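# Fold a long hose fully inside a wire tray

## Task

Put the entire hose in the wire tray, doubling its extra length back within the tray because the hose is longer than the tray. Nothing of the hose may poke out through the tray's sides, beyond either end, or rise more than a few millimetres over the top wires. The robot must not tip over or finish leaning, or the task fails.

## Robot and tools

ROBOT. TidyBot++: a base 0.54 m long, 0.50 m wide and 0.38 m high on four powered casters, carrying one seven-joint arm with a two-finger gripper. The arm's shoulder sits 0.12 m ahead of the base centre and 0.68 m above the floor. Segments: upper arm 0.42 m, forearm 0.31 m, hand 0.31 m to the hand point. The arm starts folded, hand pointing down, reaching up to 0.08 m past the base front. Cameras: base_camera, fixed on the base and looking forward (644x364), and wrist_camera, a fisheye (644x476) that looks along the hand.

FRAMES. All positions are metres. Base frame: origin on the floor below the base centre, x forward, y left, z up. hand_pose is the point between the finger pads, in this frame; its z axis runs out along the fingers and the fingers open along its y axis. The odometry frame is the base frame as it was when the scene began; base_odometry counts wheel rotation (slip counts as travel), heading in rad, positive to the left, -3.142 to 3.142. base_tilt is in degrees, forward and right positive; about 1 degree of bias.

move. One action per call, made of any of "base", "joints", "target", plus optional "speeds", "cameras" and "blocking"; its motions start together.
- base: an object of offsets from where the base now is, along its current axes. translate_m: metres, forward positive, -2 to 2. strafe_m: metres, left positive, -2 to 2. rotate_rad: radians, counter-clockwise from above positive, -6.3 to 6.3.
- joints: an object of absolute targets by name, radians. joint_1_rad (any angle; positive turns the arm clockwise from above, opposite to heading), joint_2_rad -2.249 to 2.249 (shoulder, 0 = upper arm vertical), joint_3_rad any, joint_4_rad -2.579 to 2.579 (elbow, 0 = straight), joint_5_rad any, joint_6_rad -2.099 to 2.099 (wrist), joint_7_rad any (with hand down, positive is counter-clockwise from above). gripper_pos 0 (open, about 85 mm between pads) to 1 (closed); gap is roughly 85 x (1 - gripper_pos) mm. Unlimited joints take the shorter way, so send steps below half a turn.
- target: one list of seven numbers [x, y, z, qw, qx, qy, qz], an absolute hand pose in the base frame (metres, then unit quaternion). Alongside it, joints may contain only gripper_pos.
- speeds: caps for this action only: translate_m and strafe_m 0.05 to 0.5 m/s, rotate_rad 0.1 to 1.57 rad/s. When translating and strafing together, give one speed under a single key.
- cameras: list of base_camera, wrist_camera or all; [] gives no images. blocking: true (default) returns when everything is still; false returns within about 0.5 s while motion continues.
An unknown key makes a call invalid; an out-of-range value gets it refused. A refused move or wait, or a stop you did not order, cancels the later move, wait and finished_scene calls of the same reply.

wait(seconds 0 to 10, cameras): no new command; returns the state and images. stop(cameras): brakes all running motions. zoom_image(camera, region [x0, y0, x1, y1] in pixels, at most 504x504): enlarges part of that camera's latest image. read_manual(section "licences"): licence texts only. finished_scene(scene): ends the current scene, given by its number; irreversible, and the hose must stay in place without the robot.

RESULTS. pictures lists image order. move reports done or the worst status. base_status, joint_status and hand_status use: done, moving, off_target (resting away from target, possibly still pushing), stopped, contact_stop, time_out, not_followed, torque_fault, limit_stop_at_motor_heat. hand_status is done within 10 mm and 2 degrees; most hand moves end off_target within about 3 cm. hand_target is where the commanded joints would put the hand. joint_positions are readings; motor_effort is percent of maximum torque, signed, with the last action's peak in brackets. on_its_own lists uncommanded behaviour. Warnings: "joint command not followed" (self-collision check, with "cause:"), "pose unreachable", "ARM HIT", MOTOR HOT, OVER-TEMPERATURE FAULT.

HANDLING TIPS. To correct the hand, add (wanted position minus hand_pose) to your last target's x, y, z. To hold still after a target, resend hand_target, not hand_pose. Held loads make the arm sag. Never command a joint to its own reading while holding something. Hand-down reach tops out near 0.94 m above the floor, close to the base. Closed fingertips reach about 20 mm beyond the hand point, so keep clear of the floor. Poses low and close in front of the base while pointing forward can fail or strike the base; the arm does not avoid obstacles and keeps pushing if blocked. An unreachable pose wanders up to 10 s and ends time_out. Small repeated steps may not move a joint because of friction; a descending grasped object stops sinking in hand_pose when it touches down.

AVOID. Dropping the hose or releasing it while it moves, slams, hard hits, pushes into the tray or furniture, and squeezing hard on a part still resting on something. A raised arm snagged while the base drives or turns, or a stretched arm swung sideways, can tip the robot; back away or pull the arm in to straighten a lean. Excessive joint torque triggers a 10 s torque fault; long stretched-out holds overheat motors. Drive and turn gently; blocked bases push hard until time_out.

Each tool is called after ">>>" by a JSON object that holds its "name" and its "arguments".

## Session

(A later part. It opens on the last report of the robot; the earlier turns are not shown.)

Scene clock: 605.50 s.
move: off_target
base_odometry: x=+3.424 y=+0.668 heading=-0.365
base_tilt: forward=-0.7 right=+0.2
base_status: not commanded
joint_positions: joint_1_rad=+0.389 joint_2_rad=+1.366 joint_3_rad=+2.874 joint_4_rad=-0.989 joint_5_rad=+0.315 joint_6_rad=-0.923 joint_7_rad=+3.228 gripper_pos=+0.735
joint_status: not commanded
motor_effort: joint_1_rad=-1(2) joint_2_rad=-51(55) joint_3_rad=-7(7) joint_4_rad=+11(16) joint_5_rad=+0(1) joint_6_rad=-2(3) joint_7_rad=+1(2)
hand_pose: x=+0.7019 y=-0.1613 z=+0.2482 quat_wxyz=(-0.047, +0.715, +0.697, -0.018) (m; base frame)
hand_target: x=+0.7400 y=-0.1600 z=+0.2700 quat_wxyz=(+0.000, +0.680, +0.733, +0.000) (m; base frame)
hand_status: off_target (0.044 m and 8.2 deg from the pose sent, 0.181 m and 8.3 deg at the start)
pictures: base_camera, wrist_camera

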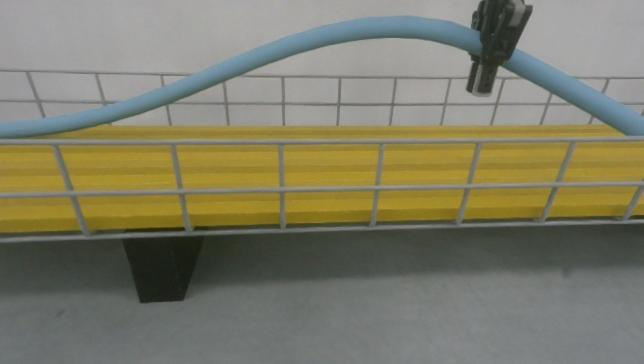

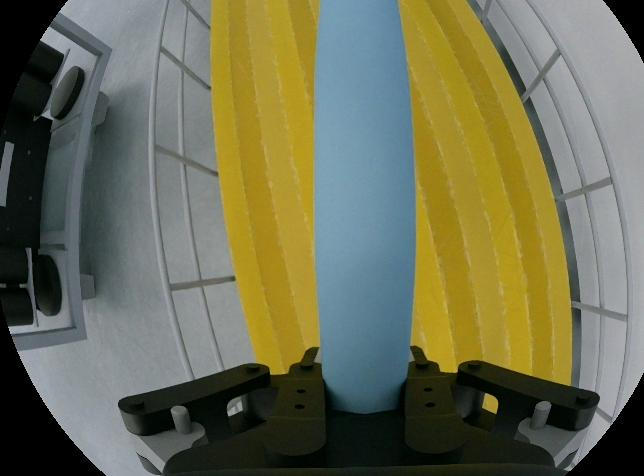

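>>> {"name": "move", "arguments": {"base": {"strafe_m":-0.08}, "target": [0.75,-0.16,0.225,0,0.68,0.733,0]}}

Scene clock: 608.70 s.
move: off_target
base_odometry: x=+3.396 y=+0.593 heading=-0.364
base_tilt: forward=-0.7 right=+0.1
base_status: done
joint_positions: joint_1_rad=+0.348 joint_2_rad=+1.473 joint_3_rad=+2.879 joint_4_rad=-0.880 joint_5_rad=+0.315 joint_6_rad=-0.918 joint_7_rad=+3.242 gripper_pos=+0.735
joint_status: not commanded
motor_effort: joint_1_rad=+0(4) joint_2_rad=-53(55) joint_3_rad=-5(7) joint_4_rad=+12(14) joint_5_rad=+0(1) joint_6_rad=-1(2) joint_7_rad=+1(2)
hand_pose: x=+0.7149 y=-0.1457 z=+0.2030 quat_wxyz=(-0.046, +0.706, +0.706, -0.017) (m; base frame)
hand_target: x=+0.7500 y=-0.1600 z=+0.2250 quat_wxyz=(+0.000, +0.680, +0.733, +0.000) (m; base frame)
hand_status: off_target (0.044 m and 7.1 deg from the pose sent, 0.053 m and 8.2 deg at the start)
pictures: base_camera, wrist_camera

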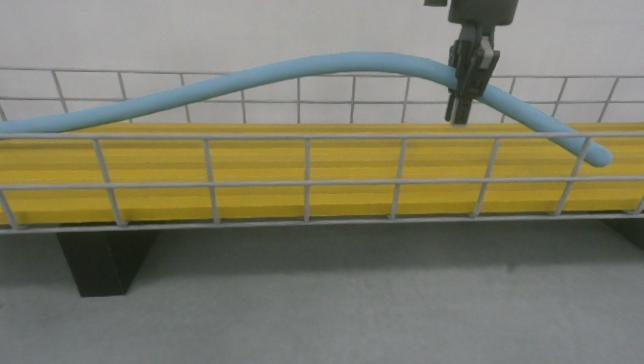

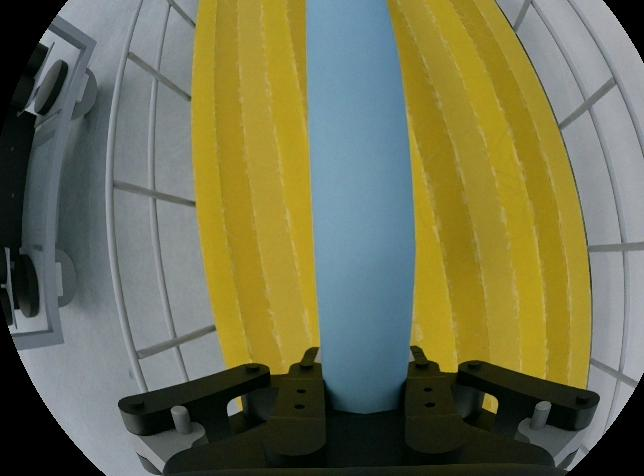

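>>> {"name": "move", "arguments": {"joints": {"gripper_pos":0.0}, "cameras": ["base_camera"]}}

>>> {"name": "move", "arguments": {"target": [0.75,-0.16,0.34,0,0.68,0.733,0], "cameras": []}}

>>> {"name": "move", "arguments": {"target": [0.66,-0.1,0.56,0,1,0,0]}}

Scene clock: 612.50 s.
move: done
base_odometry: x=+3.396 y=+0.593 heading=-0.364
base_tilt: forward=-0.7 right=+0.1
base_status: not commanded
joint_positions: joint_1_rad=+0.348 joint_2_rad=+1.464 joint_3_rad=+2.879 joint_4_rad=-0.876 joint_5_rad=+0.315 joint_6_rad=-0.918 joint_7_rad=+3.246 gripper_pos=+0.000
joint_status: all done
motor_effort: joint_1_rad=-1(1) joint_2_rad=-49(53) joint_3_rad=-5(6) joint_4_rad=+11(13) joint_5_rad=+0(1) joint_6_rad=-1(2) joint_7_rad=+1(1)
hand_pose: x=+0.7212 y=-0.1481 z=+0.2095 quat_wxyz=(-0.040, +0.706, +0.707, -0.014) (m; base frame)
hand_target: x=+0.7500 y=-0.1600 z=+0.2250 quat_wxyz=(+0.000, +0.680, +0.733, +0.000) (m; base frame)
hand_status: not commanded
pictures: base_camera

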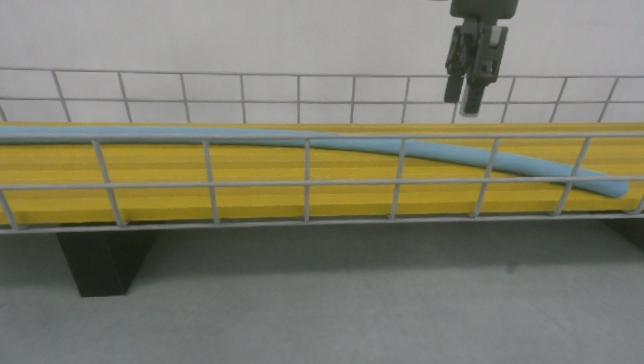

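Scene clock: 614.07 s.
move: off_target
base_odometry: x=+3.396 y=+0.593 heading=-0.364
base_tilt: forward=-0.7 right=+0.1
base_status: not commanded
joint_positions: joint_1_rad=+0.348 joint_2_rad=+1.242 joint_3_rad=+2.879 joint_4_rad=-0.949 joint_5_rad=+0.315 joint_6_rad=-0.930 joint_7_rad=+3.246 gripper_pos=+0.000
joint_status: not commanded
motor_effort: joint_1_rad=-1(1) joint_2_rad=-50(54) joint_3_rad=-6(6) joint_4_rad=+13(15) joint_5_rad=+1(1) joint_6_rad=+0(1) joint_7_rad=+1(1)
hand_pose: x=+0.7688 y=-0.1639 z=+0.3352 quat_wxyz=(+0.024, +0.699, +0.714, +0.012) (m; base frame)
hand_target: x=+0.7500 y=-0.1600 z=+0.3400 quat_wxyz=(+0.000, +0.680, +0.733, +0.000) (m; base frame)
hand_status: off_target (0.020 m and 4.3 deg from the pose sent, 0.134 m and 6.4 deg at the start)
pictures: none
No camera images: "cameras" was empty.

Scene clock: 616.47 s.
move: off_target
base_odometry: x=+3.396 y=+0.593 heading=-0.364
base_tilt: forward=-0.7 right=+0.1
base_status: not commanded
joint_positions: joint_1_rad=+0.194 joint_2_rad=+0.702 joint_3_rad=+3.145 joint_4_rad=-1.312 joint_5_rad=+0.017 joint_6_rad=-1.063 joint_7_rad=+1.833 gripper_pos=+0.000
joint_status: not commanded
motor_effort: joint_1_rad=-1(2) joint_2_rad=-40(52) joint_3_rad=-1(6) joint_4_rad=+16(17) joint_5_rad=+1(1) joint_6_rad=+0(1) joint_7_rad=+0(1)
hand_pose: x=+0.6830 y=-0.1160 z=+0.5577 quat_wxyz=(+0.016, +0.999, +0.037, +0.029) (m; base frame)
hand_target: x=+0.6600 y=-0.1000 z=+0.5600 quat_wxyz=(+0.000, +1.000, +0.000, +0.000) (m; base frame)
hand_status: off_target (0.028 m and 5.7 deg from the pose sent, 0.258 m and 91.3 deg at the start)
pictures: base_camera, wrist_camera

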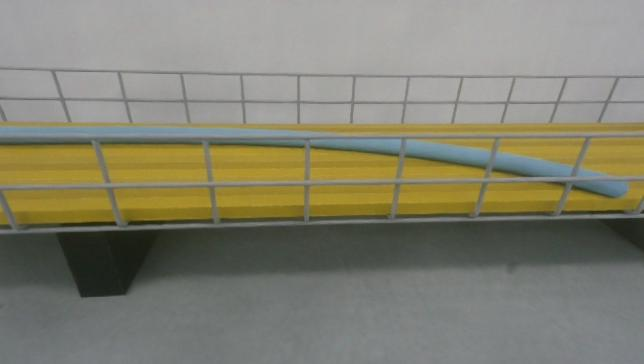

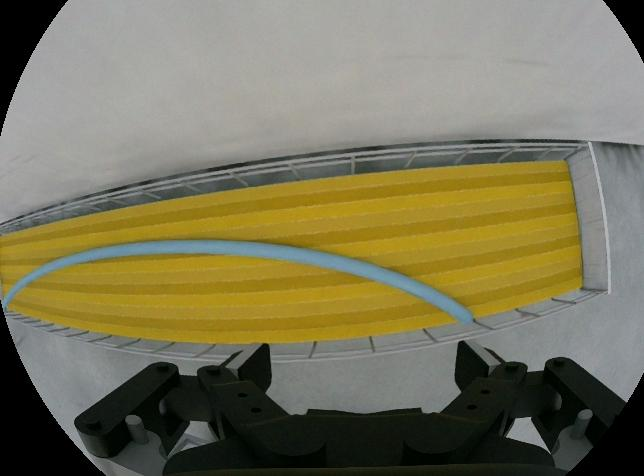

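>>> {"name": "move", "arguments": {"base": {"strafe_m":1.15,"translate_m":-0.1}}}

Scene clock: 622.30 s.
move: done
base_odometry: x=+3.712 y=+1.703 heading=-0.364
base_tilt: forward=-0.7 right=+0.1
base_status: done
joint_positions: joint_1_rad=+0.177 joint_2_rad=+0.702 joint_3_rad=+3.155 joint_4_rad=-1.313 joint_5_rad=+0.012 joint_6_rad=-1.066 joint_7_rad=+1.831 gripper_pos=+0.000
joint_status: not commanded
motor_effort: joint_1_rad=+0(4) joint_2_rad=-40(42) joint_3_rad=-2(3) joint_4_rad=+16(17) joint_5_rad=+1(2) joint_6_rad=+0(1) joint_7_rad=+0(1)
hand_pose: x=+0.6829 y=-0.1100 z=+0.5572 quat_wxyz=(+0.016, +0.999, +0.039, +0.028) (m; base frame)
hand_target: x=+0.6600 y=-0.1000 z=+0.5600 quat_wxyz=(+0.000, +1.000, +0.000, +0.000) (m; base frame)
hand_status: not commanded
pictures: base_camera, wrist_camera

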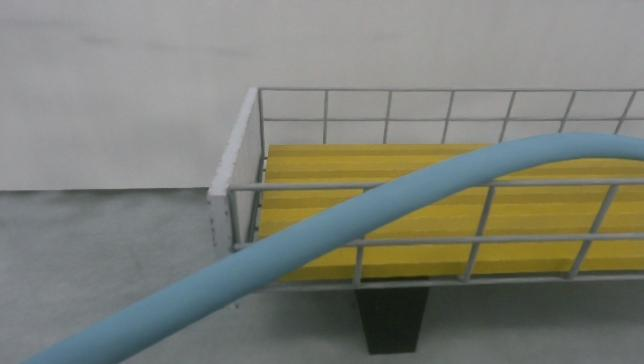

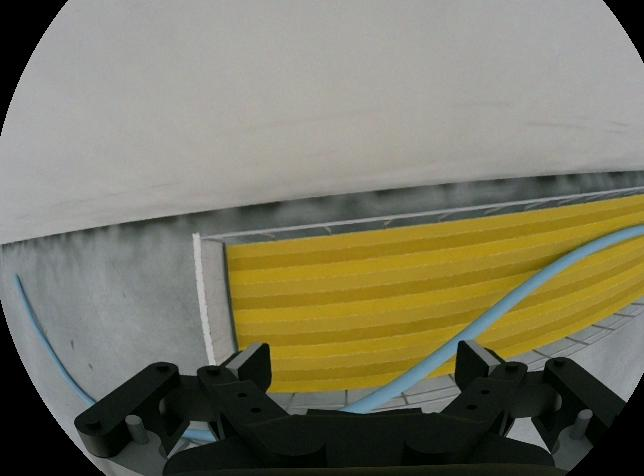

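>>> {"name": "move", "arguments": {"base": {"translate_m":-0.35}, "cameras": []}}

>>> {"name": "move", "arguments": {"joints": {"joint_1_rad":-0.35}}}

Scene clock: 637.00 s.
move: done
base_odometry: x=+3.385 y=+1.828 heading=-0.365
base_tilt: forward=-0.7 right=+0.1
base_status: done
joint_positions: joint_1_rad=+0.177 joint_2_rad=+0.700 joint_3_rad=+3.155 joint_4_rad=-1.319 joint_5_rad=+0.011 joint_6_rad=-1.071 joint_7_rad=+1.830 gripper_pos=+0.000
joint_status: not commanded
motor_effort: joint_1_rad=+0(2) joint_2_rad=-40(44) joint_3_rad=-1(2) joint_4_rad=+15(17) joint_5_rad=+1(1) joint_6_rad=+0(1) joint_7_rad=+0(1)
hand_pose: x=+0.6792 y=-0.1092 z=+0.5567 quat_wxyz=(+0.015, +0.999, +0.039, +0.023) (m; base frame)
hand_target: x=+0.6600 y=-0.1000 z=+0.5600 quat_wxyz=(+0.000, +1.000, +0.000, +0.000) (m; base frame)
hand_status: not commanded
pictures: none
No camera images: "cameras" was empty.

Scene clock: 638.73 s.
move: done
base_odometry: x=+3.385 y=+1.828 heading=-0.365
base_tilt: forward=-0.7 right=+0.1
base_status: not commanded
joint_positions: joint_1_rad=-0.334 joint_2_rad=+0.700 joint_3_rad=+3.157 joint_4_rad=-1.319 joint_5_rad=+0.008 joint_6_rad=-1.071 joint_7_rad=+1.830 gripper_pos=+0.000
joint_status: all done
motor_effort: joint_1_rad=+0(4) joint_2_rad=-40(40) joint_3_rad=-1(3) joint_4_rad=+16(16) joint_5_rad=+1(2) joint_6_rad=+0(1) joint_7_rad=+0(1)
hand_pose: x=+0.6610 y=+0.1789 z=+0.5567 quat_wxyz=(+0.008, +0.957, +0.289, +0.026) (m; base frame)
hand_target: x=+0.6383 y=+0.1818 z=+0.5600 quat_wxyz=(+0.000, +0.966, +0.257, +0.000) (m; base frame)
hand_status: not commanded
pictures: base_camera, wrist_camera

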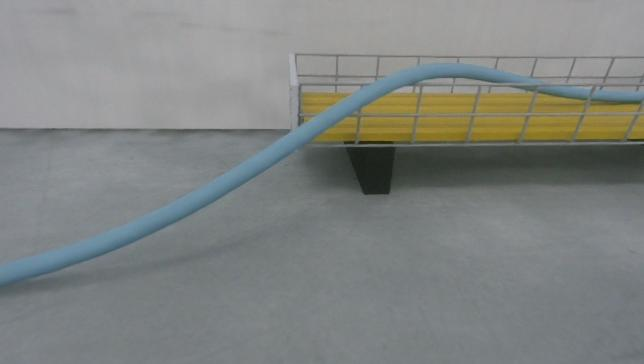

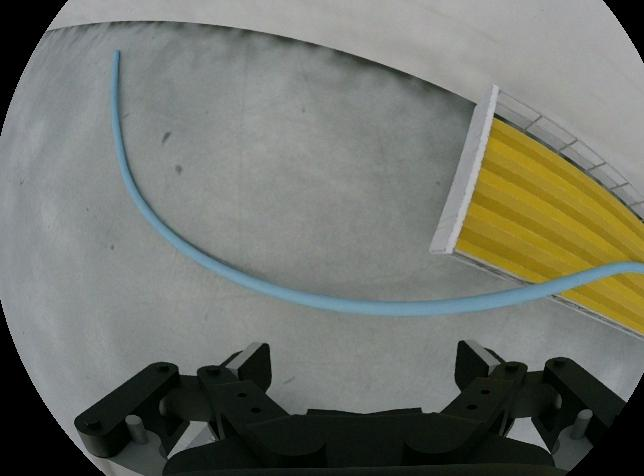

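>>> {"name": "move", "arguments": {"cameras": ["all"]}}

Scene clock: 649.53 s.
base_odometry: x=+3.385 y=+1.828 heading=-0.365
base_tilt: forward=-0.7 right=+0.1
base_status: not commanded
joint_positions: joint_1_rad=-0.334 joint_2_rad=+0.700 joint_3_rad=+3.157 joint_4_rad=-1.319 joint_5_rad=+0.008 joint_6_rad=-1.071 joint_7_rad=+1.830 gripper_pos=+0.000
joint_status: all done
motor_effort: joint_1_rad=-1(4) joint_2_rad=-40(40) joint_3_rad=-1(3) joint_4_rad=+15(16) joint_5_rad=+1(2) joint_6_rad=+0(1) joint_7_rad=+0(1)
hand_pose: x=+0.6610 y=+0.1789 z=+0.5567 quat_wxyz=(+0.008, +0.957, +0.289, +0.026) (m; base frame)
hand_target: x=+0.6383 y=+0.1818 z=+0.5600 quat_wxyz=(+0.000, +0.966, +0.257, +0.000) (m; base frame)
hand_status: not commanded
pictures: base_camera, wrist_camera

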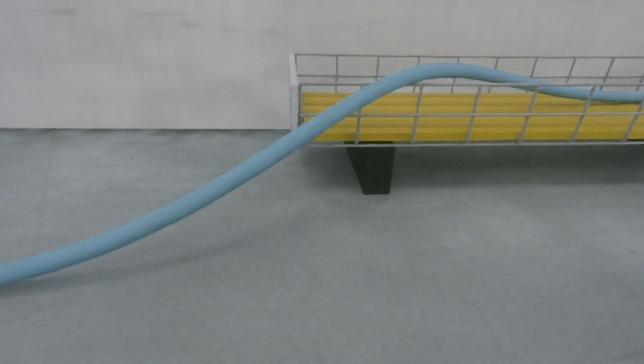

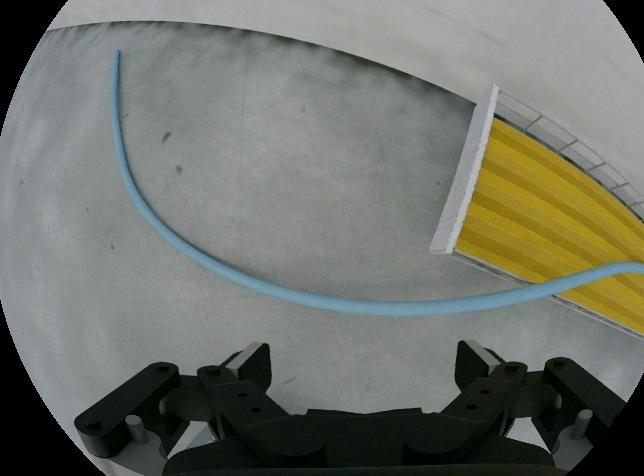

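>>> {"name": "move", "arguments": {"base": {"strafe_m":0.95}, "cameras": ["all"]}}

Scene clock: 659.97 s.
move: done
base_odometry: x=+3.724 y=+2.716 heading=-0.364
base_tilt: forward=-0.7 right=+0.1
base_status: done
joint_positions: joint_1_rad=-0.343 joint_2_rad=+0.700 joint_3_rad=+3.158 joint_4_rad=-1.319 joint_5_rad=+0.008 joint_6_rad=-1.071 joint_7_rad=+1.830 gripper_pos=+0.000
joint_status: not commanded
motor_effort: joint_1_rad=+0(5) joint_2_rad=-40(41) joint_3_rad=-1(4) joint_4_rad=+15(17) joint_5_rad=+1(2) joint_6_rad=+0(1) joint_7_rad=+0(1)
hand_pose: x=+0.6595 y=+0.1833 z=+0.5567 quat_wxyz=(+0.008, +0.956, +0.292, +0.026) (m; base frame)
hand_target: x=+0.6383 y=+0.1818 z=+0.5600 quat_wxyz=(+0.000, +0.966, +0.257, +0.000) (m; base frame)
hand_status: not commanded
pictures: base_camera, wrist_camera

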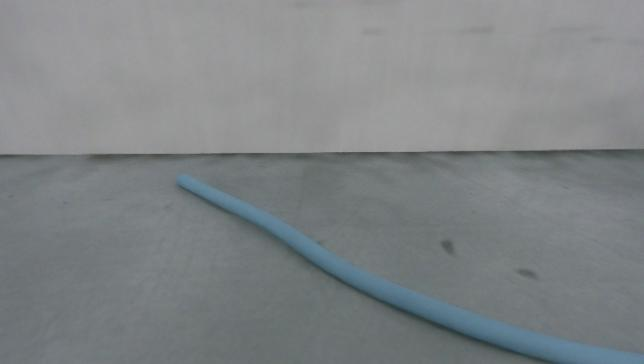

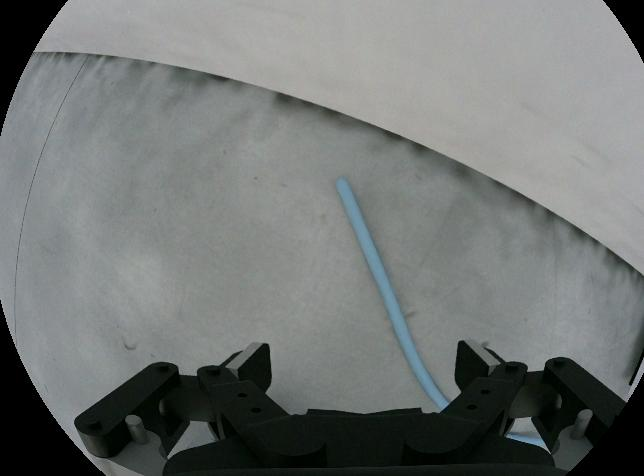

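>>> {"name": "move", "arguments": {"base": {"strafe_m":0.1}, "target": [0.68,0.01,0.20,0,0.887,0.462,0], "joints": {"gripper_pos":0.2}, "cameras": ["all"]}}

Scene clock: 669.60 s.
move: off_target
base_odometry: x=+3.759 y=+2.810 heading=-0.364
base_tilt: forward=-0.7 right=+0.1
base_status: done
joint_positions: joint_1_rad=+0.058 joint_2_rad=+1.345 joint_3_rad=+3.001 joint_4_rad=-1.314 joint_5_rad=+0.281 joint_6_rad=-0.590 joint_7_rad=+2.225 gripper_pos=+0.200
joint_status: all done
motor_effort: joint_1_rad=+0(5) joint_2_rad=-44(49) joint_3_rad=-4(5) joint_4_rad=+8(16) joint_5_rad=+1(2) joint_6_rad=-1(2) joint_7_rad=+1(1)
hand_pose: x=+0.6489 y=+0.0068 z=+0.1924 quat_wxyz=(-0.011, +0.905, +0.424, -0.042) (m; base frame)
hand_target: x=+0.6800 y=+0.0100 z=+0.2000 quat_wxyz=(+0.000, +0.887, +0.462, +0.000) (m; base frame)
hand_status: off_target (0.032 m and 6.9 deg from the pose sent, 0.397 m and 21.2 deg at the start)
pictures: base_camera, wrist_camera

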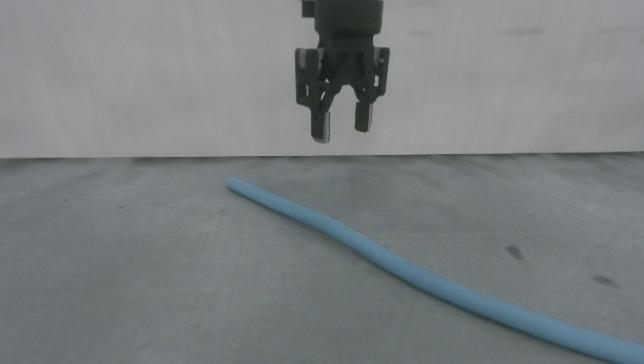

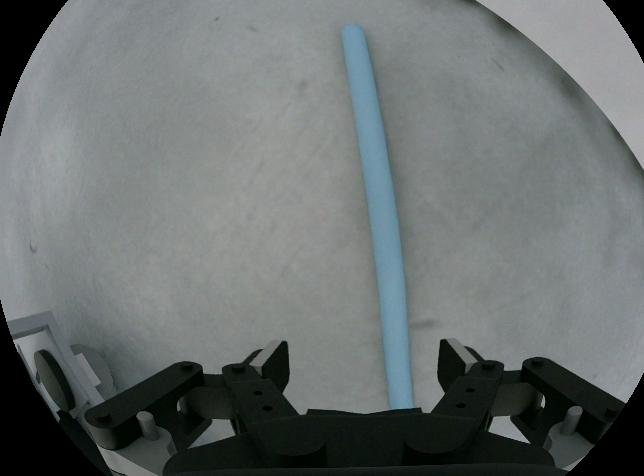

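>>> {"name": "move", "arguments": {"target": [0.72,0.02,0.10,0,0.867,0.498,0], "cameras": ["wrist_camera"]}}

>>> {"name": "move", "arguments": {"target": [0.72,0.02,0.045,0,0.867,0.498,0], "cameras": ["wrist_camera"]}}

Scene clock: 673.93 s.
move: off_target
base_odometry: x=+3.759 y=+2.810 heading=-0.364
base_tilt: forward=-0.7 right=+0.1
base_status: not commanded
joint_positions: joint_1_rad=+0.055 joint_2_rad=+1.624 joint_3_rad=+3.001 joint_4_rad=-0.932 joint_5_rad=+0.282 joint_6_rad=-0.588 joint_7_rad=+2.376 gripper_pos=+0.200
joint_status: not commanded
motor_effort: joint_1_rad=+0(1) joint_2_rad=-47(50) joint_3_rad=-3(4) joint_4_rad=+9(11) joint_5_rad=+1(1) joint_6_rad=+0(1) joint_7_rad=+1(1)
hand_pose: x=+0.7185 y=-0.0010 z=+0.0904 quat_wxyz=(+0.010, +0.883, +0.469, +0.003) (m; base frame)
hand_target: x=+0.7200 y=+0.0200 z=+0.1000 quat_wxyz=(+0.000, +0.867, +0.498, +0.000) (m; base frame)
hand_status: off_target (0.023 m and 4.0 deg from the pose sent, 0.117 m and 10.7 deg at the start)
pictures: wrist_camera

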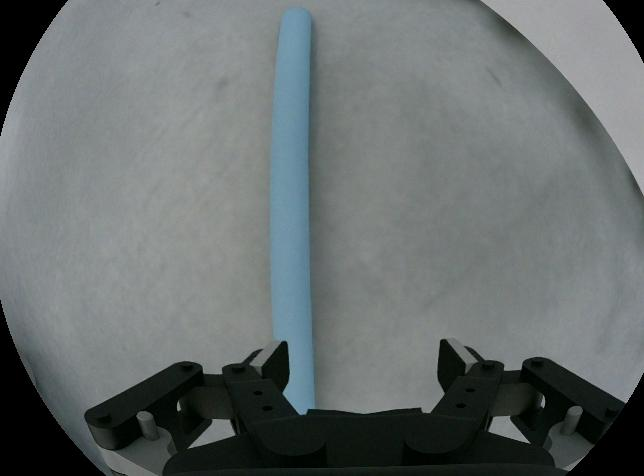

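Scene clock: 675.33 s.
move: off_target
base_odometry: x=+3.759 y=+2.810 heading=-0.364
base_tilt: forward=-0.7 right=+0.2
base_status: not commanded
joint_positions: joint_1_rad=+0.041 joint_2_rad=+1.764 joint_3_rad=+3.001 joint_4_rad=-0.763 joint_5_rad=+0.258 joint_6_rad=-0.593 joint_7_rad=+2.416 gripper_pos=+0.200
joint_status: not commanded
motor_effort: joint_1_rad=-1(1) joint_2_rad=-47(50) joint_3_rad=-4(4) joint_4_rad=+10(11) joint_5_rad=+1(1) joint_6_rad=+0(1) joint_7_rad=+0(1)
hand_pose: x=+0.7251 y=+0.0052 z=+0.0368 quat_wxyz=(+0.011, +0.880, +0.474, +0.013) (m; base frame)
hand_target: x=+0.7200 y=+0.0200 z=+0.0450 quat_wxyz=(+0.000, +0.867, +0.498, +0.000) (m; base frame)
hand_status: off_target (0.018 m and 3.7 deg from the pose sent, 0.050 m and 4.0 deg at the start)
pictures: wrist_camera

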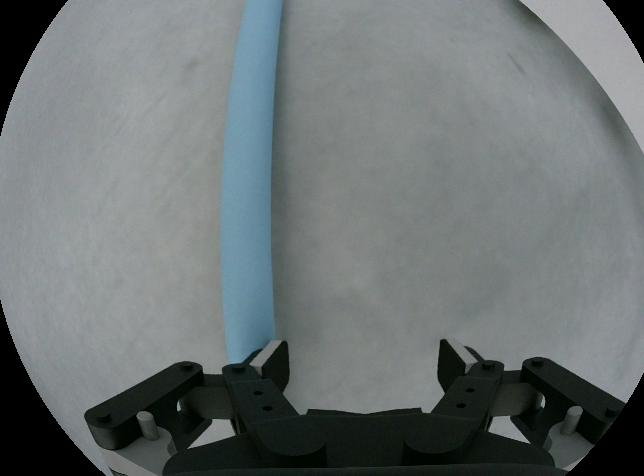

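>>> {"name": "move", "arguments": {"target": [0.682,0.048,0.09,0,0.867,0.498,0], "cameras": ["wrist_camera"]}}

>>> {"name": "move", "arguments": {"target": [0.682,0.048,0.040,0,0.867,0.498,0], "cameras": ["wrist_camera"]}}

Scene clock: 679.03 s.
move: off_target
base_odometry: x=+3.759 y=+2.809 heading=-0.364
base_tilt: forward=-0.6 right=+0.1
base_status: not commanded
joint_positions: joint_1_rad=+0.014 joint_2_rad=+1.612 joint_3_rad=+3.001 joint_4_rad=-1.070 joint_5_rad=+0.291 joint_6_rad=-0.552 joint_7_rad=+2.375 gripper_pos=+0.200
joint_status: not commanded
motor_effort: joint_1_rad=+0(1) joint_2_rad=-45(47) joint_3_rad=-3(4) joint_4_rad=+7(11) joint_5_rad=+1(1) joint_6_rad=-1(1) joint_7_rad=+0(1)
hand_pose: x=+0.6570 y=+0.0295 z=+0.0770 quat_wxyz=(-0.014, +0.866, +0.499, -0.034) (m; base frame)
hand_target: x=+0.6820 y=+0.0480 z=+0.0900 quat_wxyz=(+0.000, +0.867, +0.498, +0.000) (m; base frame)
hand_status: off_target (0.034 m and 4.2 deg from the pose sent, 0.081 m and 3.7 deg at the start)
pictures: wrist_camera

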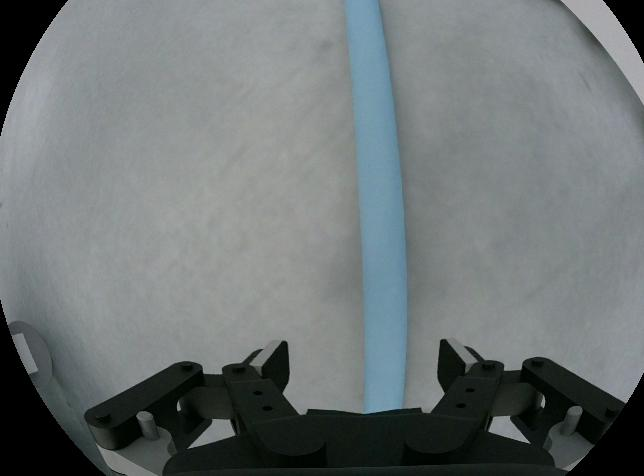

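Scene clock: 680.33 s.
move: off_target
base_odometry: x=+3.759 y=+2.809 heading=-0.364
base_tilt: forward=-0.7 right=+0.1
base_status: not commanded
joint_positions: joint_1_rad=+0.008 joint_2_rad=+1.719 joint_3_rad=+3.001 joint_4_rad=-0.957 joint_5_rad=+0.291 joint_6_rad=-0.552 joint_7_rad=+2.375 gripper_pos=+0.200
joint_status: not commanded
motor_effort: joint_1_rad=-1(1) joint_2_rad=-45(48) joint_3_rad=-5(5) joint_4_rad=+7(9) joint_5_rad=+1(1) joint_6_rad=-1(2) joint_7_rad=+0(1)
hand_pose: x=+0.6560 y=+0.0298 z=+0.0325 quat_wxyz=(-0.013, +0.869, +0.494, -0.032) (m; base frame)
hand_target: x=+0.6820 y=+0.0480 z=+0.0400 quat_wxyz=(+0.000, +0.867, +0.498, +0.000) (m; base frame)
hand_status: off_target (0.033 m and 4.0 deg from the pose sent, 0.048 m and 4.2 deg at the start)
pictures: wrist_camera

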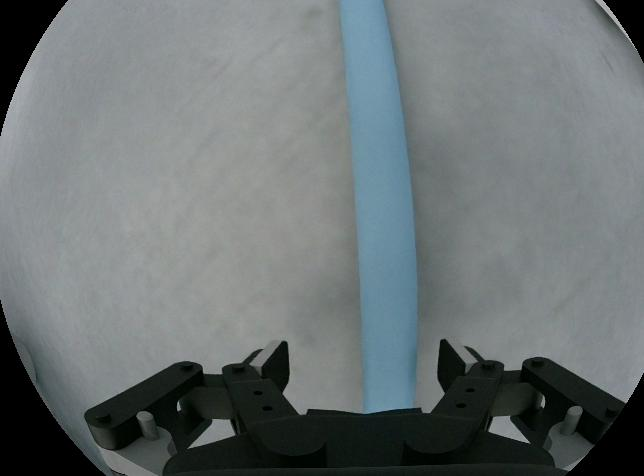

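>>> {"name": "move", "arguments": {"target": [0.688,0.04,0.026,0,0.867,0.498,0], "cameras": []}}

>>> {"name": "move", "arguments": {"joints": {"gripper_pos":0.97}, "cameras": ["wrist_camera"]}}

Scene clock: 683.20 s.
move: off_target
base_odometry: x=+3.759 y=+2.809 heading=-0.364
base_tilt: forward=-0.7 right=+0.0
base_status: not commanded
joint_positions: joint_1_rad=+0.008 joint_2_rad=+1.750 joint_3_rad=+3.001 joint_4_rad=-0.882 joint_5_rad=+0.291 joint_6_rad=-0.552 joint_7_rad=+2.375 gripper_pos=+0.200
joint_status: not commanded
motor_effort: joint_1_rad=+0(1) joint_2_rad=-46(46) joint_3_rad=-4(4) joint_4_rad=+8(9) joint_5_rad=+1(1) joint_6_rad=-1(1) joint_7_rad=+0(1)
hand_pose: x=+0.6792 y=+0.0273 z=+0.0251 quat_wxyz=(-0.001, +0.872, +0.490, -0.014) (m; base frame)
hand_target: x=+0.6880 y=+0.0400 z=+0.0260 quat_wxyz=(+0.000, +0.867, +0.498, +0.000) (m; base frame)
hand_status: off_target (0.015 m and 1.9 deg from the pose sent, 0.034 m and 4.0 deg at the start)
pictures: none
No camera images: "cameras" was empty.

Scene clock: 684.17 s.
move: off_target
base_odometry: x=+3.759 y=+2.809 heading=-0.364
base_tilt: forward=-0.7 right=+0.1
base_status: not commanded
joint_positions: joint_1_rad=+0.008 joint_2_rad=+1.751 joint_3_rad=+3.001 joint_4_rad=-0.882 joint_5_rad=+0.291 joint_6_rad=-0.552 joint_7_rad=+2.375 gripper_pos=+0.764
joint_status: gripper_pos off_target (ended at +0.764, target +0.970)
motor_effort: joint_1_rad=+0(1) joint_2_rad=-45(46) joint_3_rad=-3(4) joint_4_rad=+8(9) joint_5_rad=+1(1) joint_6_rad=-1(1) joint_7_rad=+0(1)
hand_pose: x=+0.6791 y=+0.0273 z=+0.0250 quat_wxyz=(-0.001, +0.872, +0.490, -0.014) (m; base frame)
hand_target: x=+0.6880 y=+0.0400 z=+0.0260 quat_wxyz=(+0.000, +0.867, +0.498, +0.000) (m; base frame)
hand_status: not commanded
pictures: wrist_camera

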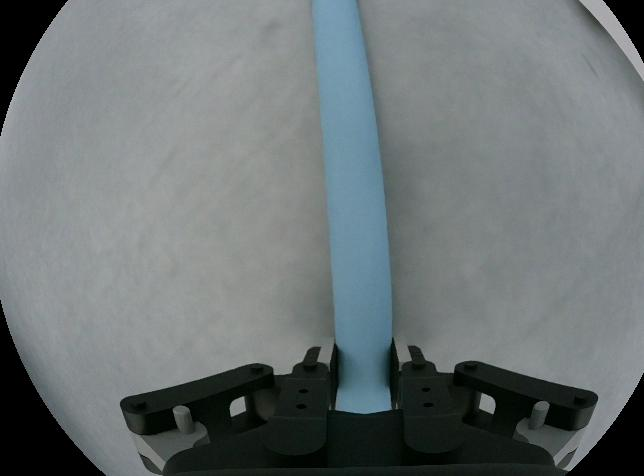

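>>> {"name": "move", "arguments": {"target": [0.66,0.02,0.20,0,0.867,0.498,0], "cameras": []}}

>>> {"name": "move", "arguments": {"target": [0.60,0.0,0.48,0,0.966,0.259,0], "cameras": []}}

>>> {"name": "move", "arguments": {"target": [0.54,0.0,0.50,0,1,0,0], "cameras": ["all"]}}

Scene clock: 692.07 s.
move: off_target
base_odometry: x=+3.759 y=+2.809 heading=-0.364
base_tilt: forward=-0.7 right=+0.1
base_status: not commanded
joint_positions: joint_1_rad=+0.044 joint_2_rad=+1.343 joint_3_rad=+2.995 joint_4_rad=-1.372 joint_5_rad=+0.338 joint_6_rad=-0.525 joint_7_rad=+2.357 gripper_pos=+0.764
joint_status: not commanded
motor_effort: joint_1_rad=-1(2) joint_2_rad=-46(49) joint_3_rad=-4(5) joint_4_rad=+7(9) joint_5_rad=+1(1) joint_6_rad=-2(2) joint_7_rad=+0(1)
hand_pose: x=+0.6369 y=+0.0150 z=+0.1849 quat_wxyz=(-0.008, +0.857, +0.515, -0.037) (m; base frame)
hand_target: x=+0.6600 y=+0.0200 z=+0.2000 quat_wxyz=(+0.000, +0.867, +0.498, +0.000) (m; base frame)
hand_status: off_target (0.028 m and 4.8 deg from the pose sent, 0.176 m and 1.9 deg at the start)
pictures: none
No camera images: "cameras" was empty.

Scene clock: 693.97 s.
move: off_target
base_odometry: x=+3.759 y=+2.809 heading=-0.364
base_tilt: forward=-0.7 right=+0.0
base_status: not commanded
joint_positions: joint_1_rad=+0.055 joint_2_rad=+0.703 joint_3_rad=+3.011 joint_4_rad=-1.674 joint_5_rad=+0.145 joint_6_rad=-0.718 joint_7_rad=+2.084 gripper_pos=+0.764
joint_status: not commanded
motor_effort: joint_1_rad=-2(2) joint_2_rad=-38(49) joint_3_rad=-4(5) joint_4_rad=+12(13) joint_5_rad=-1(1) joint_6_rad=-1(2) joint_7_rad=-1(1)
hand_pose: x=+0.6239 y=+0.0126 z=+0.4677 quat_wxyz=(+0.013, +0.945, +0.325, +0.025) (m; base frame)
hand_target: x=+0.6000 y=+0.0000 z=+0.4800 quat_wxyz=(+0.000, +0.966, +0.259, +0.000) (m; base frame)
hand_status: off_target (0.030 m and 8.6 deg from the pose sent, 0.298 m and 32.3 deg at the start)
pictures: none
No camera images: "cameras" was empty.

Scene clock: 695.53 s.
move: off_target
base_odometry: x=+3.759 y=+2.809 heading=-0.364
base_tilt: forward=-0.7 right=+0.0
base_status: not commanded
joint_positions: joint_1_rad=+0.019 joint_2_rad=+0.554 joint_3_rad=+3.140 joint_4_rad=-1.864 joint_5_rad=+0.045 joint_6_rad=-0.719 joint_7_rad=+1.665 gripper_pos=+0.764
joint_status: not commanded
motor_effort: joint_1_rad=-1(2) joint_2_rad=-32(39) joint_3_rad=-2(4) joint_4_rad=+10(13) joint_5_rad=-2(2) joint_6_rad=-3(4) joint_7_rad=-2(2)
hand_pose: x=+0.5501 y=-0.0152 z=+0.4930 quat_wxyz=(+0.015, +0.998, +0.055, +0.002) (m; base frame)
hand_target: x=+0.5400 y=+0.0000 z=+0.5000 quat_wxyz=(+0.000, +1.000, +0.000, +0.000) (m; base frame)
hand_status: off_target (0.020 m and 6.6 deg from the pose sent, 0.091 m and 38.1 deg at the start)
pictures: base_camera, wrist_camera

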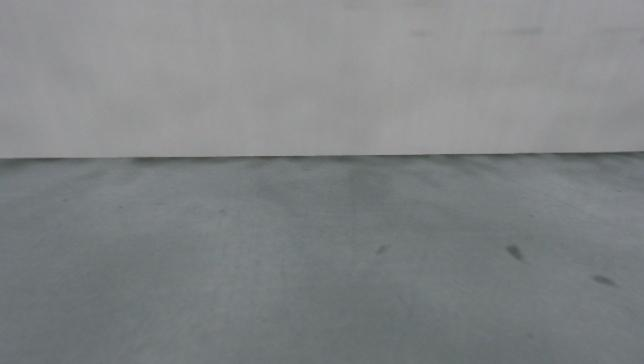

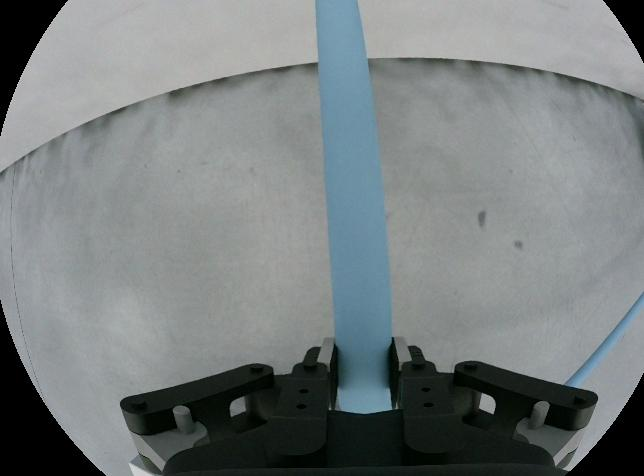

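>>> {"name": "move", "arguments": {"base": {"strafe_m":-0.5}, "speeds": {"strafe_m":0.25}, "target": [0.56,0.0,0.50,0,0.924,-0.383,0], "cameras": ["all"]}}

Scene clock: 701.83 s.
move: off_target
base_odometry: x=+3.581 y=+2.342 heading=-0.365
base_tilt: forward=-0.7 right=+0.1
base_status: done
joint_positions: joint_1_rad=-0.124 joint_2_rad=+0.565 joint_3_rad=+3.340 joint_4_rad=-1.822 joint_5_rad=-0.121 joint_6_rad=-0.719 joint_7_rad=+1.001 gripper_pos=+0.764
joint_status: not commanded
motor_effort: joint_1_rad=-1(3) joint_2_rad=-33(33) joint_3_rad=+0(2) joint_4_rad=+12(12) joint_5_rad=+0(3) joint_6_rad=-2(4) joint_7_rad=+0(3)
hand_pose: x=+0.5751 y=-0.0131 z=+0.4990 quat_wxyz=(+0.005, +0.939, -0.343, +0.027) (m; base frame)
hand_target: x=+0.5600 y=+0.0000 z=+0.5000 quat_wxyz=(+0.000, +0.924, -0.383, +0.000) (m; base frame)
hand_status: off_target (0.020 m and 5.8 deg from the pose sent, 0.019 m and 51.4 deg at the start)
pictures: base_camera, wrist_camera

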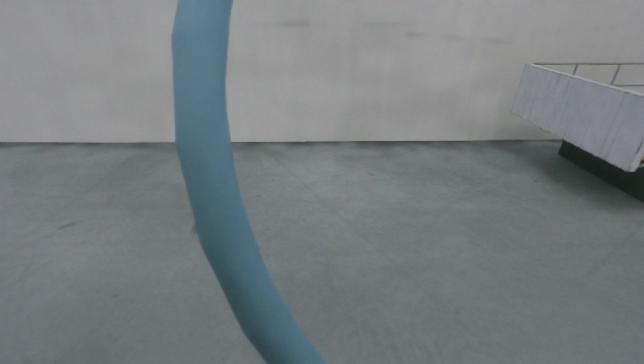

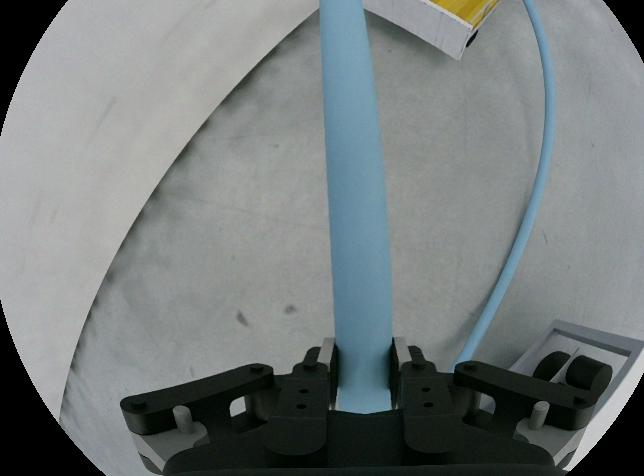

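>>> {"name": "move", "arguments": {"base": {"translate_m":-0.12,"strafe_m":-0.35}, "speeds": {"strafe_m":0.25}, "target": [0.66,0.0,0.50,0,0.743,-0.669,0], "cameras": ["all"]}}

Scene clock: 706.23 s.
move: off_target
base_odometry: x=+3.344 y=+2.058 heading=-0.365
base_tilt: forward=-0.8 right=+0.1
base_status: done
joint_positions: joint_1_rad=-0.177 joint_2_rad=+0.765 joint_3_rad=+3.467 joint_4_rad=-1.457 joint_5_rad=-0.243 joint_6_rad=-0.912 joint_7_rad=+0.380 gripper_pos=+0.764
joint_status: not commanded
motor_effort: joint_1_rad=-1(4) joint_2_rad=-40(42) joint_3_rad=+3(4) joint_4_rad=+14(15) joint_5_rad=+1(1) joint_6_rad=-2(3) joint_7_rad=+1(1)
hand_pose: x=+0.6754 y=-0.0144 z=+0.4926 quat_wxyz=(-0.002, +0.767, -0.641, +0.029) (m; base frame)
hand_target: x=+0.6600 y=+0.0000 z=+0.5000 quat_wxyz=(+0.000, +0.743, -0.669, +0.000) (m; base frame)
hand_status: off_target (0.022 m and 5.3 deg from the pose sent, 0.086 m and 43.9 deg at the start)
pictures: base_camera, wrist_camera

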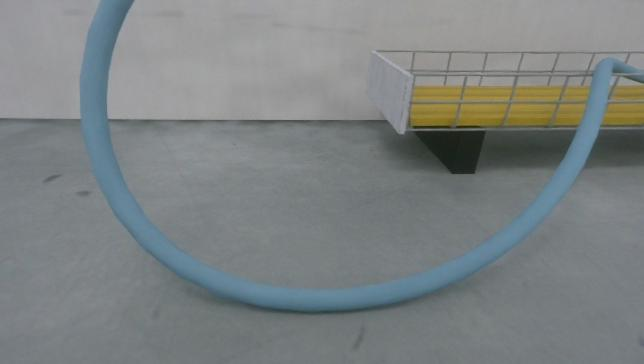

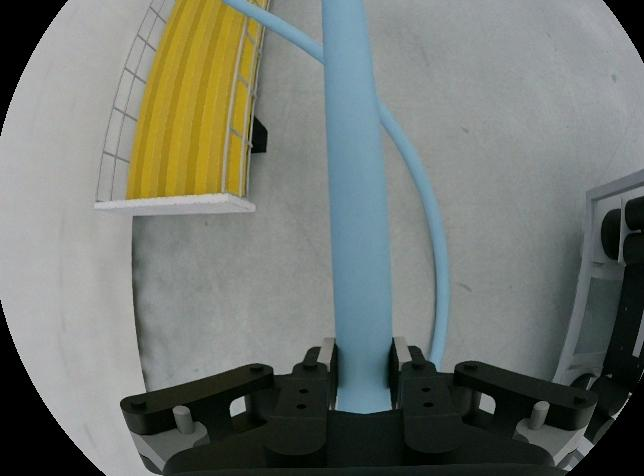

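>>> {"name": "move", "arguments": {"base": {"strafe_m":-0.75}, "speeds": {"strafe_m":0.25}, "target": [0.60,0.0,0.51,0,0.707,-0.707,0], "cameras": ["all"]}}

Scene clock: 715.30 s.
move: off_target
base_odometry: x=+3.076 y=+1.357 heading=-0.365
base_tilt: forward=-0.7 right=+0.1
base_status: done
joint_positions: joint_1_rad=-0.228 joint_2_rad=+0.657 joint_3_rad=+3.515 joint_4_rad=-1.656 joint_5_rad=-0.263 joint_6_rad=-0.912 joint_7_rad=+0.306 gripper_pos=+0.764
joint_status: not commanded
motor_effort: joint_1_rad=-1(3) joint_2_rad=-36(43) joint_3_rad=+2(5) joint_4_rad=+12(14) joint_5_rad=+2(2) joint_6_rad=-2(3) joint_7_rad=+1(2)
hand_pose: x=+0.5975 y=-0.0080 z=+0.5016 quat_wxyz=(+0.017, +0.729, -0.684, -0.007) (m; base frame)
hand_target: x=+0.6000 y=+0.0000 z=+0.5100 quat_wxyz=(+0.000, +0.707, -0.707, +0.000) (m; base frame)
hand_status: off_target (0.012 m and 4.2 deg from the pose sent, 0.079 m and 10.7 deg at the start)
pictures: base_camera, wrist_camera

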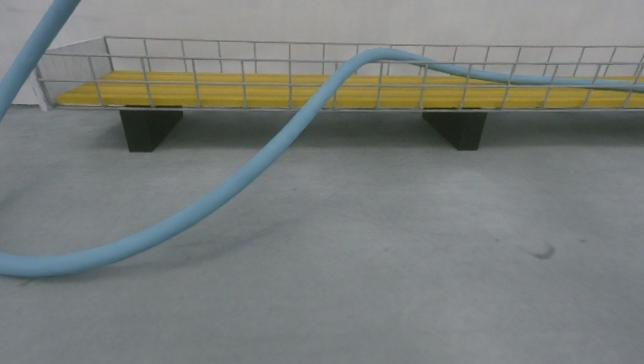

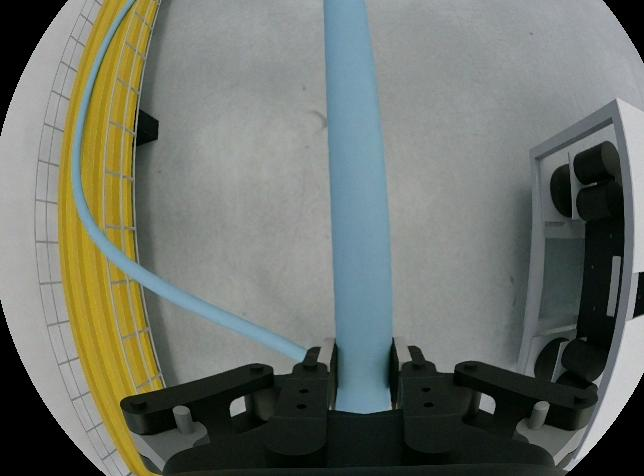

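>>> {"name": "move", "arguments": {"base": {"strafe_m":-0.35}, "speeds": {"strafe_m":0.2}, "cameras": ["base_camera"]}}

>>> {"name": "move", "arguments": {"base": {"translate_m":0.40}, "speeds": {"translate_m":0.2}, "cameras": ["all"]}}

Scene clock: 723.63 s.
move: done
base_odometry: x=+2.951 y=+1.030 heading=-0.365
base_tilt: forward=-0.7 right=+0.1
base_status: done
joint_positions: joint_1_rad=-0.238 joint_2_rad=+0.657 joint_3_rad=+3.518 joint_4_rad=-1.659 joint_5_rad=-0.266 joint_6_rad=-0.912 joint_7_rad=+0.305 gripper_pos=+0.764
joint_status: not commanded
motor_effort: joint_1_rad=-1(4) joint_2_rad=-37(37) joint_3_rad=+2(5) joint_4_rad=+13(14) joint_5_rad=+2(3) joint_6_rad=-2(3) joint_7_rad=+1(2)
hand_pose: x=+0.5966 y=-0.0041 z=+0.5012 quat_wxyz=(+0.017, +0.730, -0.683, -0.008) (m; base frame)
hand_target: x=+0.6000 y=+0.0000 z=+0.5100 quat_wxyz=(+0.000, +0.707, -0.707, +0.000) (m; base frame)
hand_status: not commanded
pictures: base_camera

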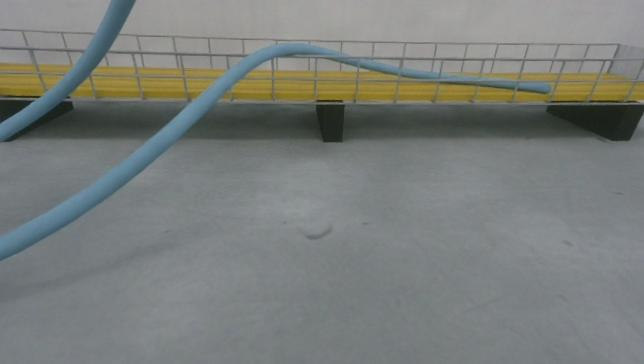

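Scene clock: 726.37 s.
move: done
base_odometry: x=+3.325 y=+0.887 heading=-0.365
base_tilt: forward=-0.7 right=+0.0
base_status: done
joint_positions: joint_1_rad=-0.238 joint_2_rad=+0.657 joint_3_rad=+3.518 joint_4_rad=-1.666 joint_5_rad=-0.266 joint_6_rad=-0.912 joint_7_rad=+0.305 gripper_pos=+0.764
joint_status: not commanded
motor_effort: joint_1_rad=+0(1) joint_2_rad=-37(39) joint_3_rad=+4(4) joint_4_rad=+13(14) joint_5_rad=+1(2) joint_6_rad=-1(2) joint_7_rad=+1(2)
hand_pose: x=+0.5928 y=-0.0042 z=+0.4996 quat_wxyz=(+0.019, +0.730, -0.683, -0.010) (m; base frame)
hand_target: x=+0.6000 y=+0.0000 z=+0.5100 quat_wxyz=(+0.000, +0.707, -0.707, +0.000) (m; base frame)
hand_status: not commanded
pictures: base_camera, wrist_camera

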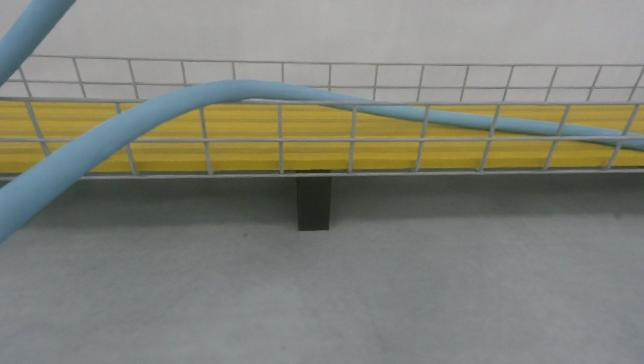

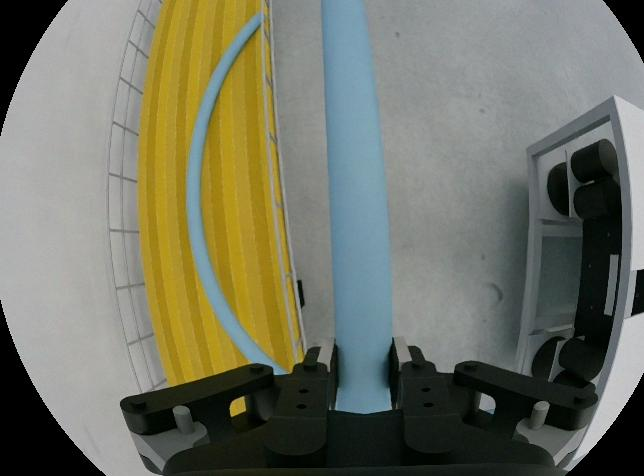

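>>> {"name": "move", "arguments": {"target": [0.70,0.0,0.48,0,0.707,-0.707,0], "cameras": ["wrist_camera"]}}

>>> {"name": "move", "arguments": {"target": [0.70,0.0,0.32,0,0.707,-0.707,0], "cameras": ["all"]}}

Scene clock: 735.60 s.
move: off_target
base_odometry: x=+3.325 y=+0.887 heading=-0.365
base_tilt: forward=-0.7 right=+0.1
base_status: not commanded
joint_positions: joint_1_rad=-0.198 joint_2_rad=+0.884 joint_3_rad=+3.508 joint_4_rad=-1.315 joint_5_rad=-0.274 joint_6_rad=-0.975 joint_7_rad=+0.274 gripper_pos=+0.764
joint_status: not commanded
motor_effort: joint_1_rad=+0(1) joint_2_rad=-45(47) joint_3_rad=+3(5) joint_4_rad=+15(16) joint_5_rad=+0(1) joint_6_rad=+1(1) joint_7_rad=-1(1)
hand_pose: x=+0.7046 y=-0.0117 z=+0.4654 quat_wxyz=(+0.015, +0.735, -0.677, +0.025) (m; base frame)
hand_target: x=+0.7000 y=+0.0000 z=+0.4800 quat_wxyz=(+0.000, +0.707, -0.707, +0.000) (m; base frame)
hand_status: off_target (0.019 m and 5.8 deg from the pose sent, 0.109 m and 4.5 deg at the start)
pictures: wrist_camera

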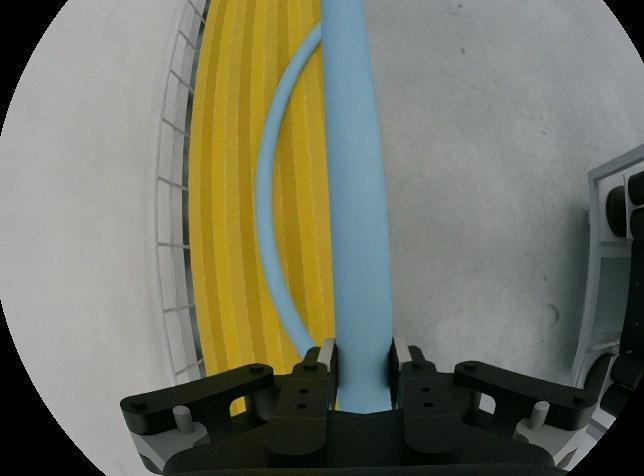

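Scene clock: 737.17 s.
move: off_target
base_odometry: x=+3.325 y=+0.887 heading=-0.365
base_tilt: forward=-0.7 right=+0.1
base_status: not commanded
joint_positions: joint_1_rad=-0.187 joint_2_rad=+1.153 joint_3_rad=+3.494 joint_4_rad=-1.332 joint_5_rad=-0.395 joint_6_rad=-0.817 joint_7_rad=+0.274 gripper_pos=+0.764
joint_status: not commanded
motor_effort: joint_1_rad=-1(2) joint_2_rad=-46(51) joint_3_rad=+4(5) joint_4_rad=+11(16) joint_5_rad=+0(1) joint_6_rad=-1(1) joint_7_rad=+1(1)
hand_pose: x=+0.6710 y=-0.0087 z=+0.3070 quat_wxyz=(+0.046, +0.709, -0.704, -0.019) (m; base frame)
hand_target: x=+0.7000 y=+0.0000 z=+0.3200 quat_wxyz=(+0.000, +0.707, -0.707, +0.000) (m; base frame)
hand_status: off_target (0.033 m and 5.7 deg from the pose sent, 0.146 m and 5.8 deg at the start)
pictures: base_camera, wrist_camera

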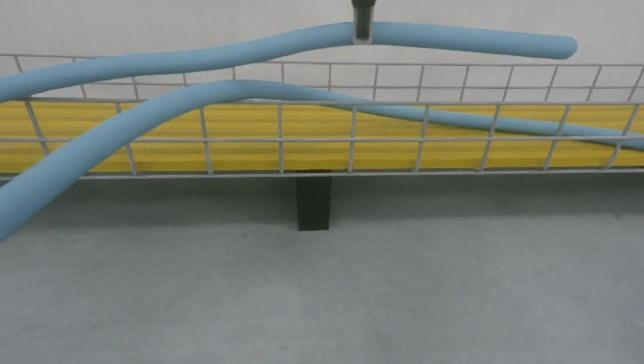

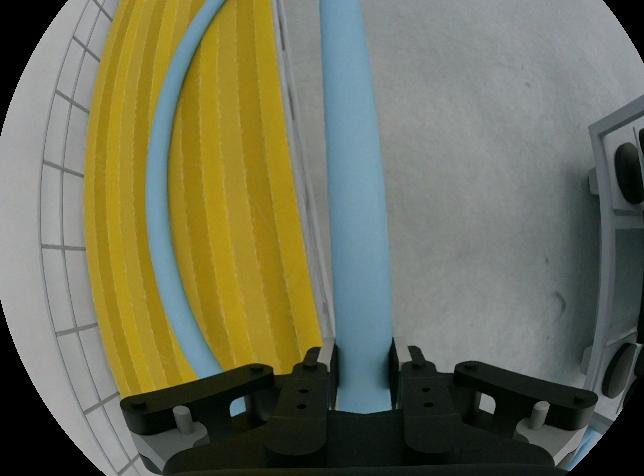

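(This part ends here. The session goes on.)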